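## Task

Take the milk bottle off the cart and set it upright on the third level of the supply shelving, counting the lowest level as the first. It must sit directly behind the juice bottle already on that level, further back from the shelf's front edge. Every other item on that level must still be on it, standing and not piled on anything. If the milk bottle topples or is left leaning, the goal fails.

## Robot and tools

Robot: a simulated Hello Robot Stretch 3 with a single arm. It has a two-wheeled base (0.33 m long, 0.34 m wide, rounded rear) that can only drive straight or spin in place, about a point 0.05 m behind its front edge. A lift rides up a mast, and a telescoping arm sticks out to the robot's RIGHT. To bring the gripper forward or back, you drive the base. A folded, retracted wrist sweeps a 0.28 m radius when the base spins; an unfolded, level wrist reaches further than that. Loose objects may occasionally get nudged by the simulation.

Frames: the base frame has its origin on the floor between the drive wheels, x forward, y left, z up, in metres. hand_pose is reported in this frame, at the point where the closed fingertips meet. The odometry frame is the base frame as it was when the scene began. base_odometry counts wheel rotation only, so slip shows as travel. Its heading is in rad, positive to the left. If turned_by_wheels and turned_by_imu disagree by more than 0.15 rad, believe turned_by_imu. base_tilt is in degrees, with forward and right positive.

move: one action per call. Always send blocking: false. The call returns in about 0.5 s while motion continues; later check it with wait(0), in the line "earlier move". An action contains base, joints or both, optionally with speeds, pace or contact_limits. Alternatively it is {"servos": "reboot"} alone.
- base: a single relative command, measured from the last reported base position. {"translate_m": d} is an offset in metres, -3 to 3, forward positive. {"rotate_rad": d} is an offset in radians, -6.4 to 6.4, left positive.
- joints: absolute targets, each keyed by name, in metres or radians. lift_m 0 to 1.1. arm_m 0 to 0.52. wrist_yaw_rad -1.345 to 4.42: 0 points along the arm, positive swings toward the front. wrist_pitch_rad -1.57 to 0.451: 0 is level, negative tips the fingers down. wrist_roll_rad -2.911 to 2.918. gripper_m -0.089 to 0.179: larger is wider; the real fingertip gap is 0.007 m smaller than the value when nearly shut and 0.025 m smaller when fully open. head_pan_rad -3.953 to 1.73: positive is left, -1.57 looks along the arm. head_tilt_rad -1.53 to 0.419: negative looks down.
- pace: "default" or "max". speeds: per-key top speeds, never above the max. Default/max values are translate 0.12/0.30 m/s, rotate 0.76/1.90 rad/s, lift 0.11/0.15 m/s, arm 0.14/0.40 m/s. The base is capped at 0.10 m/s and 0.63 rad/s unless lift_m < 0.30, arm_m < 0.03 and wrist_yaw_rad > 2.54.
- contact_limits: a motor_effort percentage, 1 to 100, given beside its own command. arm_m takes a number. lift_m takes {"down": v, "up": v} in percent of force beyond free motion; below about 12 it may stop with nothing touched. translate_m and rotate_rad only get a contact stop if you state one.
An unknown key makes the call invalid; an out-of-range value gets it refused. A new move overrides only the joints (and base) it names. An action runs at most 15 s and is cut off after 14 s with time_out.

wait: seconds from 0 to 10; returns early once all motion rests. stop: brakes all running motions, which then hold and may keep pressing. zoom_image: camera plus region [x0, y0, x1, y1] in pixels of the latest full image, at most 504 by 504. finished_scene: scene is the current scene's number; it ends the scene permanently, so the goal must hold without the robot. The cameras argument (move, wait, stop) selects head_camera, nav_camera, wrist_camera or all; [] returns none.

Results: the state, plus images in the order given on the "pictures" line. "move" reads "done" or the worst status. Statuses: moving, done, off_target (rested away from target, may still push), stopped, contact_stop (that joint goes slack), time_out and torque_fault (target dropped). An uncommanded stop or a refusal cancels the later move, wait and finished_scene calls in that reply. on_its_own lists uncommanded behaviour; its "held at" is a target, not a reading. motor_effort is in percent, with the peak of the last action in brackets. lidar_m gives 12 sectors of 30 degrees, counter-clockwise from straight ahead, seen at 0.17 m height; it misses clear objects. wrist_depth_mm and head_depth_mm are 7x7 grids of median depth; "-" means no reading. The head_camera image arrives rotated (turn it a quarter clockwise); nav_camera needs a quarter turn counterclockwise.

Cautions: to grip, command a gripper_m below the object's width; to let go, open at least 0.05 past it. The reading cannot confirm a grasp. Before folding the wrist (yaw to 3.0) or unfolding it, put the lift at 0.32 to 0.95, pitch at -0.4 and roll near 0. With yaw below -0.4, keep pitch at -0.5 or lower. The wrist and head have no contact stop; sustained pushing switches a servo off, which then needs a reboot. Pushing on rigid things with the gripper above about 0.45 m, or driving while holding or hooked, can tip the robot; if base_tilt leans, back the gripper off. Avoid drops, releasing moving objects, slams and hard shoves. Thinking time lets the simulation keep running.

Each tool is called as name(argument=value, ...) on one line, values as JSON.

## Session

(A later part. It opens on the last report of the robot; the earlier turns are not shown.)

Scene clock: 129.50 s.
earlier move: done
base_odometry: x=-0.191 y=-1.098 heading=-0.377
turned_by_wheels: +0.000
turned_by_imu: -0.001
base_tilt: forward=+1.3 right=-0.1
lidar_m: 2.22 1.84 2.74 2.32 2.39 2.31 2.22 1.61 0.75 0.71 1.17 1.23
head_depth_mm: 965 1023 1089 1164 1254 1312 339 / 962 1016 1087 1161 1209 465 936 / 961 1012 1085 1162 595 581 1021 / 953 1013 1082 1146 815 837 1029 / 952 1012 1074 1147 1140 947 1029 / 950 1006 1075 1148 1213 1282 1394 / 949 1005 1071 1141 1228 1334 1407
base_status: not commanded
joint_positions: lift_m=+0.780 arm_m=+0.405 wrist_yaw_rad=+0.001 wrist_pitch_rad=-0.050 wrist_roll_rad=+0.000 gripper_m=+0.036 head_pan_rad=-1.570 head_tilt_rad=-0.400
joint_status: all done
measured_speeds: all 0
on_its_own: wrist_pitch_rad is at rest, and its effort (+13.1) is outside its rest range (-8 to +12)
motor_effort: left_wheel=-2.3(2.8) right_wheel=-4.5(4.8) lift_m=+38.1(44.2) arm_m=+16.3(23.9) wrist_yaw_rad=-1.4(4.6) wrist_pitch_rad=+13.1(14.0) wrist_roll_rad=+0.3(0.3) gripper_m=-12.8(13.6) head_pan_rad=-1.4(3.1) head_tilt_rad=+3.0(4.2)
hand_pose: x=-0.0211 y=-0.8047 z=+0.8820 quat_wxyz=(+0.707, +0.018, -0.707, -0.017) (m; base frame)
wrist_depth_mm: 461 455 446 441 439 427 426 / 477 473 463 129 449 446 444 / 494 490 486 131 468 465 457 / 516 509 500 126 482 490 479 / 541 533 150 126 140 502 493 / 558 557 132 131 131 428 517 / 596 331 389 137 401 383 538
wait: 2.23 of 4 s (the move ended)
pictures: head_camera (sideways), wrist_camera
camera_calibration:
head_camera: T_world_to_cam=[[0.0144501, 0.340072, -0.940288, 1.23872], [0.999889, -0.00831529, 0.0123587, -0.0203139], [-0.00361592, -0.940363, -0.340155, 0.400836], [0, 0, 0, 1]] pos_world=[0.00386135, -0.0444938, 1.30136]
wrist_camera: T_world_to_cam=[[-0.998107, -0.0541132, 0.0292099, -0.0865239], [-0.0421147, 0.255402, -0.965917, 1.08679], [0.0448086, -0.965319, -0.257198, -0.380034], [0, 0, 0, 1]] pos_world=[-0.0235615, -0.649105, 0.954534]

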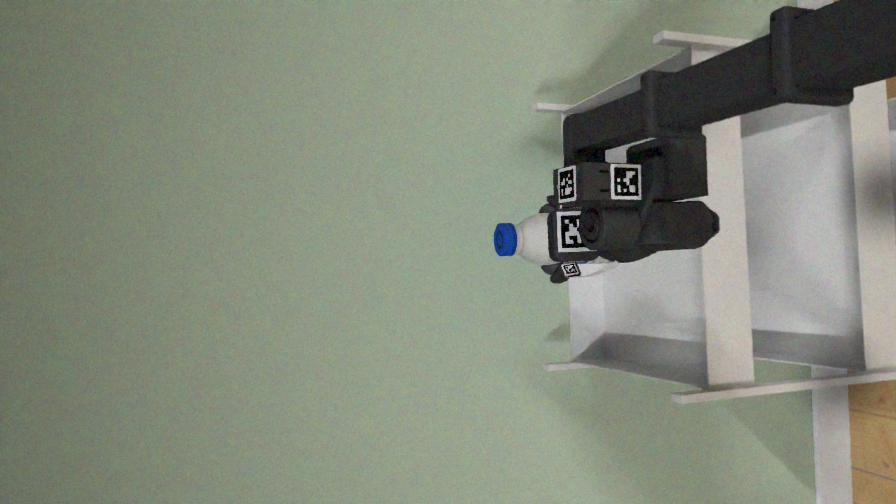

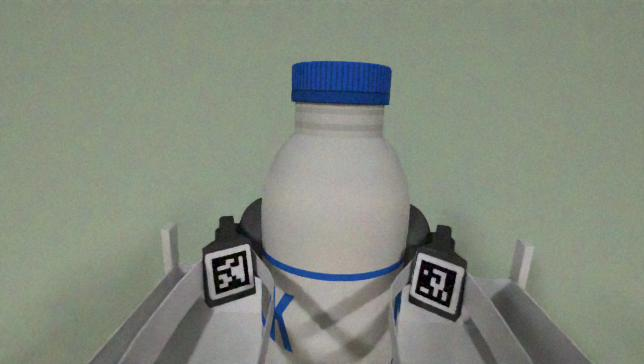

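move(blocking=false, joints={"arm_m": 0.0}, cameras=[])

wait(seconds=6, cameras=[])

move(blocking=false, base={"rotate_rad": 0.8475}, cameras=[])

wait(seconds=5, cameras=[])

move(blocking=false, base={"translate_m": 1.2}, joints={"lift_m": 1.0, "head_tilt_rad": -0.15}, cameras=[])

wait(seconds=10, cameras=[])

wait(seconds=4, cameras=[])

move(blocking=false, base={"translate_m": 0.347}, cameras=[])

wait(seconds=6, cameras=[])

move(blocking=false, base={"rotate_rad": 0.7235}, cameras=[])

wait(seconds=5)

Scene clock: 131.07 s.
move: moving
base_odometry: x=-0.191 y=-1.098 heading=-0.377
turned_by_wheels: +0.000
turned_by_imu: +0.000
base_tilt: forward=+1.4 right=-0.2
lidar_m: 2.22 1.85 2.75 2.33 2.40 2.31 2.21 1.61 0.75 0.71 1.17 1.23
head_depth_mm: 964 1022 1090 1165 1258 1314 339 / 959 1023 1082 1161 1205 465 938 / 959 1018 1084 1152 588 570 1022 / 954 1018 1077 1150 803 835 1026 / 951 1012 1078 1149 1135 950 1026 / 951 1005 1076 1150 1220 1288 1397 / 948 1007 1065 1146 1231 1326 1407
base_status: not commanded
joint_positions: lift_m=+0.780 arm_m=+0.387 wrist_yaw_rad=+0.001 wrist_pitch_rad=-0.050 wrist_roll_rad=+0.000 gripper_m=+0.036 head_pan_rad=-1.570 head_tilt_rad=-0.400
joint_status: arm_m moving
measured_speeds: translate_m=+0.000 rotate_rad=+0.000 lift_m=+0.000 arm_m=-0.068 wrist_yaw_rad=+0.000 wrist_pitch_rad=+0.000 wrist_roll_rad=+0.000 head_pan_rad=+0.000 head_tilt_rad=+0.000
motor_effort: left_wheel=-2.5(2.8) right_wheel=-4.3(4.6) lift_m=+35.6(36.3) arm_m=-26.0(26.0) wrist_yaw_rad=-1.4(2.1) wrist_pitch_rad=+13.3(13.9) wrist_roll_rad=-0.1(0.3) gripper_m=-11.9(13.7) head_pan_rad=-1.1(2.6) head_tilt_rad=+2.7(3.3)
hand_pose: x=-0.0211 y=-0.7870 z=+0.8818 quat_wxyz=(+0.707, +0.018, -0.707, -0.018) (m; base frame)
wrist_depth_mm: 473 467 461 453 451 444 438 / 493 484 479 129 467 463 454 / 506 509 499 130 481 478 474 / 536 525 517 126 497 497 491 / 560 549 150 126 139 512 507 / 584 572 132 131 131 439 537 / 624 327 388 137 398 382 551
pictures: none
No camera images: "cameras" was empty.

Scene clock: 134.73 s.
earlier move: done
base_odometry: x=-0.191 y=-1.098 heading=-0.377
turned_by_wheels: +0.000
turned_by_imu: -0.001
base_tilt: forward=+1.4 right=-0.1
lidar_m: 2.22 1.85 2.75 2.33 2.40 2.30 2.21 1.61 0.75 0.71 1.18 1.23
head_depth_mm: 965 1022 1085 1167 1254 1325 1425 / 960 1017 1084 1166 1206 963 1023 / 961 1018 1081 1161 1150 943 442 / 959 1008 1081 1152 1142 946 439 / 955 1011 1075 1149 1138 950 1025 / 950 1007 1073 1148 1224 1291 1395 / 951 1007 1067 1143 1227 1325 1401
base_status: not commanded
joint_positions: lift_m=+0.780 arm_m=+0.000 wrist_yaw_rad=+0.001 wrist_pitch_rad=-0.050 wrist_roll_rad=+0.000 gripper_m=+0.036 head_pan_rad=-1.570 head_tilt_rad=-0.400
joint_status: all done
measured_speeds: all 0
on_its_own: wrist_pitch_rad is at rest, and its effort (+13.8) is outside its rest range (-8 to +12)
motor_effort: left_wheel=-2.5(3.1) right_wheel=-3.4(4.9) lift_m=+30.0(36.3) arm_m=-24.3(26.4) wrist_yaw_rad=-1.5(2.1) wrist_pitch_rad=+13.8(14.1) wrist_roll_rad=-0.3(0.4) gripper_m=-12.9(13.9) head_pan_rad=-1.9(3.2) head_tilt_rad=+2.6(3.6)
hand_pose: x=-0.0211 y=-0.3997 z=+0.8818 quat_wxyz=(+0.707, +0.019, -0.707, -0.018) (m; base frame)
wrist_depth_mm: 841 825 820 815 811 796 774 / 864 854 846 130 817 821 815 / 912 898 888 131 857 838 844 / 947 932 923 126 802 873 866 / - 961 142 126 138 908 901 / - - 132 131 131 954 951 / - - 656 136 718 - -
wait: 3.67 of 6 s (the move ended)
pictures: none
No camera images: "cameras" was empty.

Scene clock: 135.23 s.
move: moving
base_odometry: x=-0.191 y=-1.098 heading=-0.282
turned_by_wheels: +0.095
turned_by_imu: +0.097
base_tilt: forward=+1.3 right=+0.6
lidar_m: 1.99 1.85 2.68 2.33 2.73 2.26 2.21 1.49 0.73 0.71 1.21 1.23
head_depth_mm: 947 1002 1065 1137 1198 904 985 / 950 1002 1070 1139 1138 946 1017 / 952 1012 1075 1150 1144 942 442 / 956 1018 1084 1151 1150 948 440 / 960 1017 1086 1164 1227 948 979 / 967 1025 1095 1171 1269 1357 1436 / 970 1029 1091 1175 1265 1371 1436
base_status: rotate_rad moving
joint_positions: lift_m=+0.780 arm_m=+0.000 wrist_yaw_rad=+0.000 wrist_pitch_rad=-0.050 wrist_roll_rad=+0.000 gripper_m=+0.036 head_pan_rad=-1.570 head_tilt_rad=-0.400
joint_status: not commanded
measured_speeds: translate_m=+0.000 rotate_rad=+0.369 lift_m=+0.000 arm_m=+0.000 wrist_yaw_rad=+0.000 wrist_pitch_rad=+0.000 wrist_roll_rad=+0.000 head_pan_rad=+0.000 head_tilt_rad=+0.000
motor_effort: left_wheel=-11.8(12.4) right_wheel=+11.0(11.0) lift_m=+28.9(29.9) arm_m=-24.0(24.9) wrist_yaw_rad=-0.6(1.7) wrist_pitch_rad=+13.6(14.1) wrist_roll_rad=-0.2(0.3) gripper_m=-13.4(13.4) head_pan_rad=-1.4(2.2) head_tilt_rad=+2.8(3.2)
hand_pose: x=-0.0214 y=-0.3997 z=+0.8818 quat_wxyz=(+0.707, +0.018, -0.707, -0.018) (m; base frame)
wrist_depth_mm: 899 864 841 807 783 774 737 / 940 912 877 131 814 798 774 / 982 932 905 131 848 825 797 / - 982 947 127 867 844 827 / - - 141 126 137 716 850 / - - 132 131 131 474 890 / - - - 136 - 744 931
pictures: none
No camera images: "cameras" was empty.

Scene clock: 137.20 s.
earlier move: done
base_odometry: x=-0.191 y=-1.098 heading=+0.470
turned_by_wheels: +0.752
turned_by_imu: +0.762
base_tilt: forward=+1.4 right=-0.2
lidar_m: 2.33 2.64 2.33 2.76 2.21 2.05 1.28 0.71 0.71 1.23 2.22 1.84
head_depth_mm: 1086 1141 1199 1261 1328 1412 1435 / 1187 1242 1308 1385 1473 1582 1462 / 1292 1363 1458 1537 1636 1695 442 / 1422 1527 1623 1745 1638 1540 439 / 1595 1714 1837 1994 1645 1528 1474 / 1796 1933 2115 2337 2304 1728 1479 / 2031 2136 2280 2368 2388 1874 1486
base_status: done
joint_positions: lift_m=+0.780 arm_m=+0.000 wrist_yaw_rad=+0.000 wrist_pitch_rad=-0.050 wrist_roll_rad=+0.000 gripper_m=+0.036 head_pan_rad=-1.570 head_tilt_rad=-0.400
joint_status: not commanded
measured_speeds: all 0
on_its_own: wrist_pitch_rad is at rest, and its effort (+13.1) is outside its rest range (-8 to +12)
motor_effort: left_wheel=-7.0(12.4) right_wheel=+7.8(12.3) lift_m=+25.9(29.9) arm_m=-24.0(25.7) wrist_yaw_rad=-0.6(1.7) wrist_pitch_rad=+13.1(14.3) wrist_roll_rad=+0.3(0.4) gripper_m=-12.2(13.4) head_pan_rad=-0.9(3.1) head_tilt_rad=+2.5(3.3)
hand_pose: x=-0.0214 y=-0.3997 z=+0.8818 quat_wxyz=(+0.707, +0.018, -0.707, -0.018) (m; base frame)
wrist_depth_mm: - - - - - 867 736 / - - - 130 - 883 736 / - - - 131 - 894 743 / - - - 126 - 925 757 / - - 142 126 139 931 786 / - - 132 131 131 900 794 / - - - 136 - 917 807
wait: 1.97 of 5 s (the move ended)
pictures: none
No camera images: "cameras" was empty.

Scene clock: 137.70 s.
move: moving
base_odometry: x=-0.177 y=-1.091 heading=+0.470
turned_by_wheels: +0.000
turned_by_imu: +0.000
base_tilt: forward=+1.7 right=-0.5
lidar_m: 2.32 2.62 2.31 2.75 2.22 2.06 1.29 0.72 0.72 1.23 2.21 1.84
head_depth_mm: 1170 1185 1199 1224 1233 1262 1286 / 1277 1297 1325 1347 1366 1395 1420 / 1399 1432 1455 1487 1508 1545 1503 / 1549 1587 1629 1664 1700 1685 1375 / 1760 1787 1829 1886 1930 1923 1352 / 2000 2066 2130 2189 2235 2317 1513 / 2168 2266 2278 2298 2321 2321 1982
base_status: translate_m moving
joint_positions: lift_m=+0.805 arm_m=+0.000 wrist_yaw_rad=+0.000 wrist_pitch_rad=-0.051 wrist_roll_rad=+0.000 gripper_m=+0.036 head_pan_rad=-1.570 head_tilt_rad=-0.147
joint_status: lift_m moving; head_tilt_rad moving
measured_speeds: translate_m=+0.058 rotate_rad=+0.000 lift_m=+0.097 arm_m=+0.000 wrist_yaw_rad=+0.000 wrist_pitch_rad=+0.000 wrist_roll_rad=+0.000 head_pan_rad=+0.000 head_tilt_rad=+0.000
motor_effort: left_wheel=+5.3(5.6) right_wheel=+9.6(11.6) lift_m=+39.4(42.5) arm_m=-24.7(25.3) wrist_yaw_rad=-0.8(1.1) wrist_pitch_rad=+13.0(13.8) wrist_roll_rad=+0.2(0.3) gripper_m=-11.9(13.5) head_pan_rad=-1.5(2.5) head_tilt_rad=+7.2(7.5)
hand_pose: x=-0.0214 y=-0.3996 z=+0.9068 quat_wxyz=(+0.707, +0.018, -0.707, -0.018) (m; base frame)
wrist_depth_mm: - - - - - 873 729 / - - - 131 - 892 749 / - - - 131 - 912 766 / - - - 126 - 927 771 / - - 141 126 140 957 777 / - - 132 131 131 915 809 / - - - 136 - 921 811
pictures: none
No camera images: "cameras" was empty.

Scene clock: 147.70 s.
earlier move: moving
base_odometry: x=+0.709 y=-0.642 heading=+0.470
turned_by_wheels: +0.000
turned_by_imu: -0.003
base_tilt: forward=+0.8 right=-0.5
lidar_m: 1.33 1.88 1.78 1.87 2.89 2.90 1.65 1.54 1.52 1.73 1.04 1.19
head_depth_mm: 1951 1975 1989 2026 2080 2109 2016 / 2110 2162 2186 2213 2288 2287 - / 2116 2211 2241 2279 2315 348 - / 1958 2000 2039 2060 2051 350 - / 1801 1797 1845 1852 1892 1905 1852 / 1646 1681 1698 1714 1732 1740 1754 / 1524 1544 1565 1587 1606 1628 1637
base_status: translate_m moving
joint_positions: lift_m=+1.000 arm_m=+0.000 wrist_yaw_rad=+0.000 wrist_pitch_rad=-0.051 wrist_roll_rad=+0.000 gripper_m=+0.036 head_pan_rad=-1.570 head_tilt_rad=-0.150
joint_status: all done
measured_speeds: translate_m=+0.100 rotate_rad=+0.000 lift_m=+0.000 arm_m=+0.000 wrist_yaw_rad=+0.000 wrist_pitch_rad=+0.000 wrist_roll_rad=+0.000 head_pan_rad=+0.000 head_tilt_rad=+0.000
motor_effort: left_wheel=+1.1(6.6) right_wheel=+10.2(13.0) lift_m=+38.7(42.9) arm_m=-22.5(26.2) wrist_yaw_rad=-0.5(1.3) wrist_pitch_rad=+13.3(14.7) wrist_roll_rad=+0.0(0.5) gripper_m=-12.6(14.0) head_pan_rad=-0.3(3.0) head_tilt_rad=-2.1(7.5)
hand_pose: x=-0.0214 y=-0.3996 z=+1.1015 quat_wxyz=(+0.707, +0.018, -0.707, -0.018) (m; base frame)
wrist_depth_mm: - - - - - - - / - - - 130 - - - / - - - 131 - - - / - - - 126 - - - / - - 142 126 139 - - / - - 132 131 131 - - / - - - 136 - - -
wait: 10.00 s; no rest
pictures: none
No camera images: "cameras" was empty.

Scene clock: 150.33 s.
earlier move: done
base_odometry: x=+0.879 y=-0.555 heading=+0.469
turned_by_wheels: +0.000
turned_by_imu: -0.001
base_tilt: forward=+1.4 right=-0.2
lidar_m: 1.14 1.74 1.74 1.72 3.02 3.03 1.81 1.72 1.64 1.59 0.94 1.11
head_depth_mm: 2075 2128 2153 2206 2218 2278 2033 / 2172 2269 2282 2326 2378 2391 - / 1979 2025 2049 2096 2117 348 - / 1804 1820 1855 1865 1877 350 - / 1645 1669 1693 1714 1733 1749 1743 / 1514 1528 1543 1559 1584 1610 1634 / 1397 1411 1427 1431 1452 1483 1505
base_status: done
joint_positions: lift_m=+1.000 arm_m=+0.000 wrist_yaw_rad=+0.000 wrist_pitch_rad=-0.051 wrist_roll_rad=+0.000 gripper_m=+0.036 head_pan_rad=-1.570 head_tilt_rad=-0.150
joint_status: all done
measured_speeds: all 0
on_its_own: wrist_pitch_rad is at rest, and its effort (+12.8) is outside its rest range (-8 to +12)
motor_effort: left_wheel=-2.2(6.6) right_wheel=+8.3(13.0) lift_m=+38.6(42.9) arm_m=-21.7(26.2) wrist_yaw_rad=-0.4(1.4) wrist_pitch_rad=+12.8(14.7) wrist_roll_rad=+0.1(0.5) gripper_m=-12.4(14.0) head_pan_rad=-0.3(3.0) head_tilt_rad=-2.3(7.5)
hand_pose: x=-0.0214 y=-0.3996 z=+1.1015 quat_wxyz=(+0.707, +0.018, -0.707, -0.018) (m; base frame)
wrist_depth_mm: 819 - - - - - - / 586 - - 131 - - - / 592 - - 131 - - - / 605 - - 126 - - - / 650 - 142 127 140 - - / - - 132 131 131 - - / 856 - - 136 - - -
wait: 2.63 of 4 s (the move ended)
pictures: none
No camera images: "cameras" was empty.

Scene clock: 150.83 s.
move: moving
base_odometry: x=+0.893 y=-0.548 heading=+0.469
turned_by_wheels: +0.000
turned_by_imu: +0.000
base_tilt: forward=+1.6 right=-0.3
lidar_m: 1.13 1.72 1.73 1.71 3.02 3.02 1.82 1.73 1.65 1.58 0.93 1.10
head_depth_mm: 2112 2153 2187 2207 2254 2258 2017 / 2179 2249 2280 2297 2372 2384 - / 1975 2024 2039 2090 2116 348 - / 1794 1808 1838 1871 1887 350 - / 1629 1651 1679 1707 1728 1734 1722 / 1500 1524 1536 1553 1576 1597 1615 / 1392 1407 1421 1433 1455 1471 1488
base_status: translate_m moving
joint_positions: lift_m=+1.000 arm_m=+0.000 wrist_yaw_rad=+0.000 wrist_pitch_rad=-0.051 wrist_roll_rad=+0.000 gripper_m=+0.036 head_pan_rad=-1.570 head_tilt_rad=-0.150
joint_status: not commanded
measured_speeds: translate_m=+0.058 rotate_rad=+0.000 lift_m=+0.000 arm_m=+0.000 wrist_yaw_rad=+0.000 wrist_pitch_rad=+0.000 wrist_roll_rad=+0.000 head_pan_rad=+0.000 head_tilt_rad=+0.000
motor_effort: left_wheel=+3.9(5.1) right_wheel=+11.3(12.7) lift_m=+38.6(38.9) arm_m=-22.1(22.7) wrist_yaw_rad=-0.8(0.9) wrist_pitch_rad=+13.2(14.0) wrist_roll_rad=-0.5(0.5) gripper_m=-13.0(13.0) head_pan_rad=+0.5(1.1) head_tilt_rad=-2.2(2.8)
hand_pose: x=-0.0214 y=-0.3996 z=+1.1015 quat_wxyz=(+0.707, +0.018, -0.707, -0.018) (m; base frame)
wrist_depth_mm: 824 - - - - - - / 579 - - 130 - - - / 591 - - 131 - - - / 605 - - 126 - - - / - - 141 126 140 - - / - 696 132 131 131 - - / 851 - - 136 - - -
pictures: none
No camera images: "cameras" was empty.

Scene clock: 154.93 s.
earlier move: done
base_odometry: x=+1.189 y=-0.398 heading=+0.469
turned_by_wheels: +0.000
turned_by_imu: -0.001
base_tilt: forward=+1.5 right=-0.2
lidar_m: 1.41 1.48 1.48 1.67 2.55 3.27 2.10 1.89 1.89 0.82 0.88 0.81
head_depth_mm: 2099 2147 2181 2225 2266 2311 2037 / 1863 1878 1916 1950 1973 2041 - / 1657 1675 1700 1730 1759 348 - / 1495 1505 1546 1566 1558 350 - / 1358 1373 1397 1424 1443 1453 820 / 757 779 774 826 768 823 907 / 895 926 898 989 983 776 1088
base_status: done
joint_positions: lift_m=+1.000 arm_m=+0.000 wrist_yaw_rad=+0.000 wrist_pitch_rad=-0.051 wrist_roll_rad=+0.000 gripper_m=+0.036 head_pan_rad=-1.570 head_tilt_rad=-0.150
joint_status: not commanded
measured_speeds: all 0
on_its_own: wrist_pitch_rad is at rest, and its effort (+13.0) is outside its rest range (-8 to +12)
motor_effort: left_wheel=-1.5(6.6) right_wheel=+9.5(13.7) lift_m=+38.5(39.0) arm_m=-21.9(23.1) wrist_yaw_rad=-0.3(1.3) wrist_pitch_rad=+13.0(14.3) wrist_roll_rad=-0.1(0.5) gripper_m=-13.6(13.9) head_pan_rad=+0.3(1.5) head_tilt_rad=-2.4(3.1)
hand_pose: x=-0.0214 y=-0.3996 z=+1.1015 quat_wxyz=(+0.707, +0.018, -0.707, -0.018) (m; base frame)
wrist_depth_mm: 714 803 - - - - - / 714 816 - 130 - - - / 601 680 - 132 - - - / 567 635 579 126 - - - / 444 491 150 126 140 - - / 807 - 132 131 131 - - / 803 771 823 136 - - -
wait: 4.10 of 6 s (the move ended)
pictures: none
No camera images: "cameras" was empty.

Scene clock: 155.43 s.
move: moving
base_odometry: x=+1.189 y=-0.398 heading=+0.565
turned_by_wheels: +0.096
turned_by_imu: +0.096
base_tilt: forward=+1.5 right=-0.6
lidar_m: 1.51 1.48 1.50 1.67 3.27 3.31 2.05 1.89 1.91 0.82 0.88 0.81
head_depth_mm: 1817 1859 1900 1938 1977 2013 1944 / 1634 1674 1710 1735 1766 1804 - / 1499 1527 1553 1587 1594 349 - / 1373 1416 1423 1444 1457 350 - / 757 778 778 820 786 806 892 / 908 935 896 999 983 824 1061 / 1046 1069 966 1110 916 773 1129
base_status: rotate_rad moving
joint_positions: lift_m=+1.000 arm_m=+0.000 wrist_yaw_rad=+0.000 wrist_pitch_rad=-0.051 wrist_roll_rad=+0.000 gripper_m=+0.036 head_pan_rad=-1.570 head_tilt_rad=-0.150
joint_status: not commanded
measured_speeds: translate_m=+0.000 rotate_rad=+0.370 lift_m=+0.000 arm_m=+0.000 wrist_yaw_rad=+0.000 wrist_pitch_rad=+0.000 wrist_roll_rad=+0.000 head_pan_rad=+0.000 head_tilt_rad=+0.000
motor_effort: left_wheel=-10.4(11.6) right_wheel=+12.6(13.5) lift_m=+38.6(38.6) arm_m=-22.3(22.3) wrist_yaw_rad=-0.7(1.3) wrist_pitch_rad=+13.8(14.2) wrist_roll_rad=-0.2(0.3) gripper_m=-12.1(13.2) head_pan_rad=+0.2(0.7) head_tilt_rad=-2.4(2.8)
hand_pose: x=-0.0214 y=-0.3996 z=+1.1015 quat_wxyz=(+0.707, +0.018, -0.707, -0.018) (m; base frame)
wrist_depth_mm: 711 774 836 - - - - / 724 786 907 129 - - - / 569 695 839 131 - - - / 572 630 659 127 - - - / 441 479 150 127 140 - - / 812 - 132 131 131 - - / 818 810 857 137 - - -
pictures: none
No camera images: "cameras" was empty.

Scene clock: 157.20 s.
earlier move: done
base_odometry: x=+1.189 y=-0.398 heading=+1.192
turned_by_wheels: +0.627
turned_by_imu: +0.635
base_tilt: forward=+1.4 right=-0.1
lidar_m: 1.48 1.53 1.67 3.26 3.24 2.05 1.89 1.69 0.81 0.88 0.81 1.54
head_depth_mm: 1047 785 1084 1102 917 753 1160 / 1046 769 1074 1106 880 712 - / 1048 796 1057 1109 865 348 - / 1055 1066 1028 1108 1122 350 - / 1051 1063 1011 1112 950 718 1080 / 1055 1068 990 1112 959 730 1168 / 1053 1075 968 1110 711 720 1101
base_status: done
joint_positions: lift_m=+1.000 arm_m=+0.000 wrist_yaw_rad=+0.000 wrist_pitch_rad=-0.051 wrist_roll_rad=+0.000 gripper_m=+0.036 head_pan_rad=-1.570 head_tilt_rad=-0.150
joint_status: not commanded
measured_speeds: all 0
on_its_own: wrist_pitch_rad is at rest, and its effort (+13.7) is outside its rest range (-8 to +12)
motor_effort: left_wheel=-8.0(11.6) right_wheel=+7.8(13.5) lift_m=+38.5(38.8) arm_m=-21.5(22.5) wrist_yaw_rad=-0.4(1.3) wrist_pitch_rad=+13.7(14.2) wrist_roll_rad=+0.1(0.5) gripper_m=-12.5(13.4) head_pan_rad=-0.1(1.3) head_tilt_rad=-2.7(2.8)
hand_pose: x=-0.0214 y=-0.3996 z=+1.1015 quat_wxyz=(+0.707, +0.018, -0.707, -0.018) (m; base frame)
wrist_depth_mm: 488 588 837 831 819 784 - / 492 498 849 131 825 804 - / 498 502 494 131 626 673 - / 524 574 601 126 594 671 - / 555 503 150 126 138 471 456 / - - 132 131 131 124 - / - 92 821 136 873 809 -
wait: 1.77 of 5 s (the move ended)
pictures: head_camera (sideways), nav_camera (sideways), wrist_camera
camera_calibration:
head_camera: T_world_to_cam=[[0.014604, 0.0969982, -0.995177, 1.3105], [0.999887, -0.00491715, 0.0141938, -0.0227057], [-0.00351666, -0.995272, -0.0970591, 0.0843998], [0, 0, 0, 1]] pos_world=[0.00386143, -0.0432269, 1.31269]
nav_camera: T_world_to_cam=[[0.0462339, -0.105693, 0.993323, -1.25065], [-0.998101, -0.0454092, 0.0416246, 0.000949931], [0.0407066, -0.993361, -0.107592, 0.100985], [0, 0, 0, 1]] pos_world=[0.0546596, -0.0318268, 1.25312]
wrist_camera: T_world_to_cam=[[-0.998164, -0.0531144, 0.0290963, -0.0707569], [-0.041821, 0.257026, -0.965499, 1.1956], [0.0438034, -0.964944, -0.258775, 0.0692815], [0, 0, 0, 1]] pos_world=[-0.0236608, -0.244204, 1.17433]

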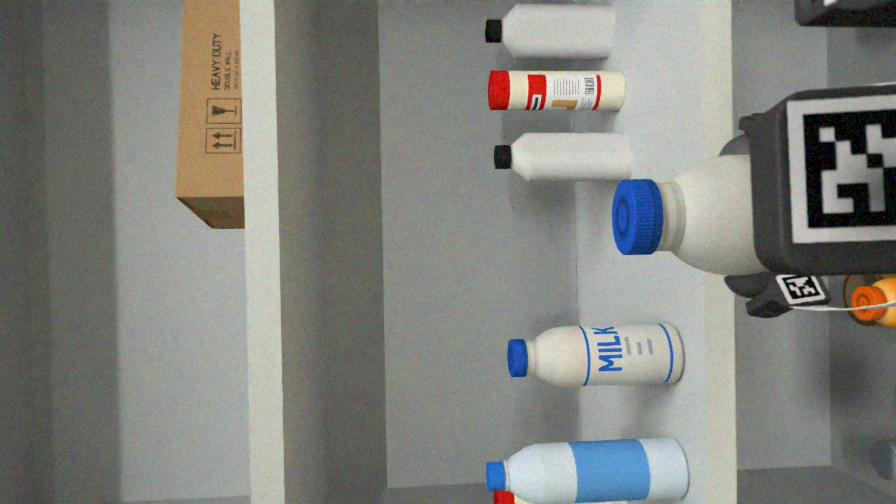

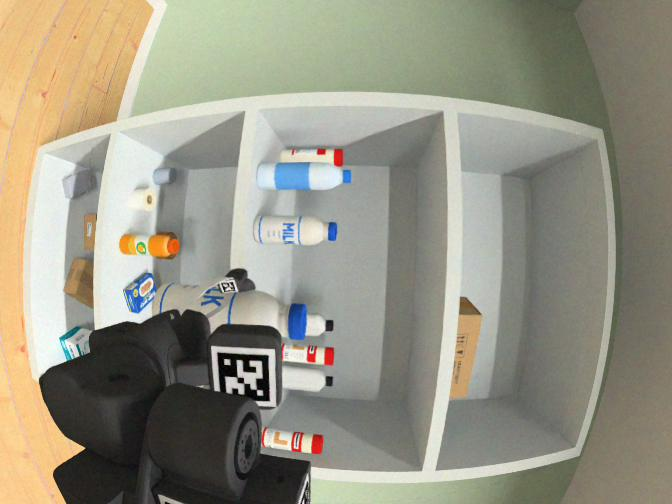

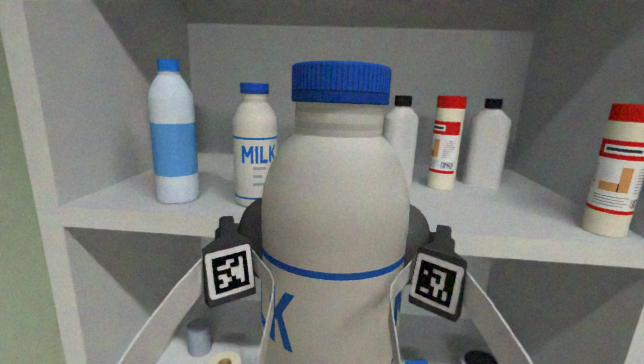

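move(blocking=false, base={"translate_m": 0.008}, joints={"lift_m": 1.02, "wrist_pitch_rad": 0.05}, cameras=[])

wait(seconds=3, cameras=["head_camera","wrist_camera"])

Scene clock: 158.70 s.
move: moving
base_odometry: x=+1.192 y=-0.391 heading=+1.192
turned_by_wheels: +0.000
turned_by_imu: -0.001
base_tilt: forward=+1.0 right=-0.3
lidar_m: 1.47 1.52 1.66 3.27 3.26 2.06 1.90 1.69 0.82 0.88 0.80 1.53
head_depth_mm: 1048 783 1087 1100 921 752 1161 / 1050 769 1075 1109 877 756 - / 1043 821 1054 1109 860 344 - / 1055 1068 1030 1108 1125 346 - / 1053 1066 1013 1105 725 718 1124 / 1054 1068 992 1110 1046 770 1171 / 1056 1070 971 1105 713 717 1085
base_status: translate_m moving
joint_positions: lift_m=+1.018 arm_m=+0.000 wrist_yaw_rad=+0.000 wrist_pitch_rad=-0.027 wrist_roll_rad=+0.000 gripper_m=+0.036 head_pan_rad=-1.570 head_tilt_rad=-0.150
joint_status: lift_m moving; wrist_pitch_rad moving
measured_speeds: translate_m=+0.004 rotate_rad=+0.000 lift_m=+0.029 arm_m=+0.000 wrist_yaw_rad=+0.000 wrist_pitch_rad=+0.000 wrist_roll_rad=+0.000 head_pan_rad=+0.000 head_tilt_rad=+0.000
motor_effort: left_wheel=+1.6(4.9) right_wheel=+7.3(11.2) lift_m=+35.5(44.5) arm_m=-22.6(23.2) wrist_yaw_rad=-0.9(1.3) wrist_pitch_rad=+14.0(15.4) wrist_roll_rad=+0.2(0.4) gripper_m=-12.1(12.9) head_pan_rad=+0.3(1.5) head_tilt_rad=-2.6(2.6)
hand_pose: x=-0.0213 y=-0.4005 z=+1.1261 quat_wxyz=(+0.707, +0.010, -0.707, -0.010) (m; base frame)
wrist_depth_mm: 476 574 841 830 805 796 - / 488 561 - 130 844 828 - / 491 555 507 131 639 780 - / 515 571 710 126 651 700 - / 542 527 150 126 139 552 519 / - - 132 131 131 463 456 / - - 912 136 914 894 -
pictures: none
No camera images: "cameras" was empty.

Scene clock: 159.13 s.
earlier move: off_target
base_odometry: x=+1.192 y=-0.391 heading=+1.192
turned_by_wheels: +0.000
turned_by_imu: +0.000
base_tilt: forward=+1.4 right=-0.2
lidar_m: 1.47 1.52 1.66 3.26 3.27 2.06 1.89 1.69 0.82 0.88 0.80 1.52
head_depth_mm: 1042 784 1082 1105 926 752 1167 / 1048 768 1076 1108 876 755 - / 1047 822 1052 1106 855 341 - / 1053 1066 1028 1112 1032 342 - / 1048 1072 1012 1111 729 720 1162 / 1058 1069 991 1111 1042 769 1170 / 1056 1070 972 1099 712 720 1086
base_status: done
joint_positions: lift_m=+1.020 arm_m=+0.000 wrist_yaw_rad=+0.000 wrist_pitch_rad=-0.026 wrist_roll_rad=+0.000 gripper_m=+0.036 head_pan_rad=-1.570 head_tilt_rad=-0.150
joint_status: wrist_pitch_rad off_target (ended at -0.026, target +0.050); the others done
measured_speeds: all 0
on_its_own: wrist_pitch_rad is at rest, and its effort (+14.1) is outside its rest range (-8 to +12)
motor_effort: left_wheel=+1.4(4.9) right_wheel=+6.3(11.2) lift_m=+37.7(44.5) arm_m=-23.3(23.3) wrist_yaw_rad=-1.2(1.3) wrist_pitch_rad=+14.1(15.4) wrist_roll_rad=+0.2(0.6) gripper_m=-12.9(13.1) head_pan_rad=+0.4(1.5) head_tilt_rad=-2.2(2.6)
hand_pose: x=-0.0214 y=-0.4005 z=+1.1279 quat_wxyz=(+0.707, +0.010, -0.707, -0.009) (m; base frame)
wrist_depth_mm: 475 576 847 815 814 788 - / 484 558 - 130 837 815 - / 490 562 505 131 639 834 - / 519 576 723 126 650 718 - / 544 527 150 127 140 559 567 / - - 132 131 131 465 458 / - - 872 136 916 910 -
wait: 0.43 of 3 s (the move ended)
pictures: head_camera (sideways), wrist_camera
camera_calibration:
head_camera: T_world_to_cam=[[0.014604, 0.0969982, -0.995177, 1.3105], [0.999887, -0.00491715, 0.0141938, -0.0227057], [-0.00351666, -0.995272, -0.0970591, 0.0843998], [0, 0, 0, 1]] pos_world=[0.00386143, -0.0432269, 1.31269]
wrist_camera: T_world_to_cam=[[-0.998156, -0.0525644, 0.0303699, -0.0727523], [-0.0418213, 0.232778, -0.97163, 1.2185], [0.0440037, -0.971108, -0.234547, 0.0455032], [0, 0, 0, 1]] pos_world=[-0.023661, -0.243277, 1.19682]

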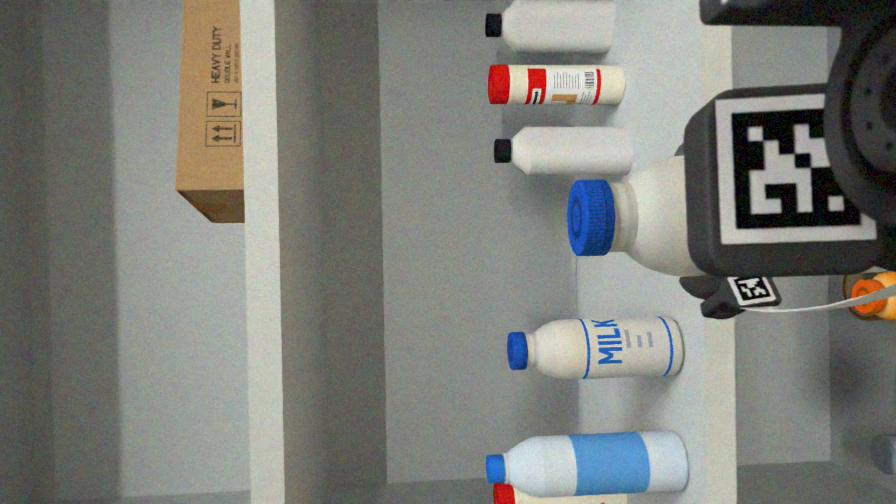

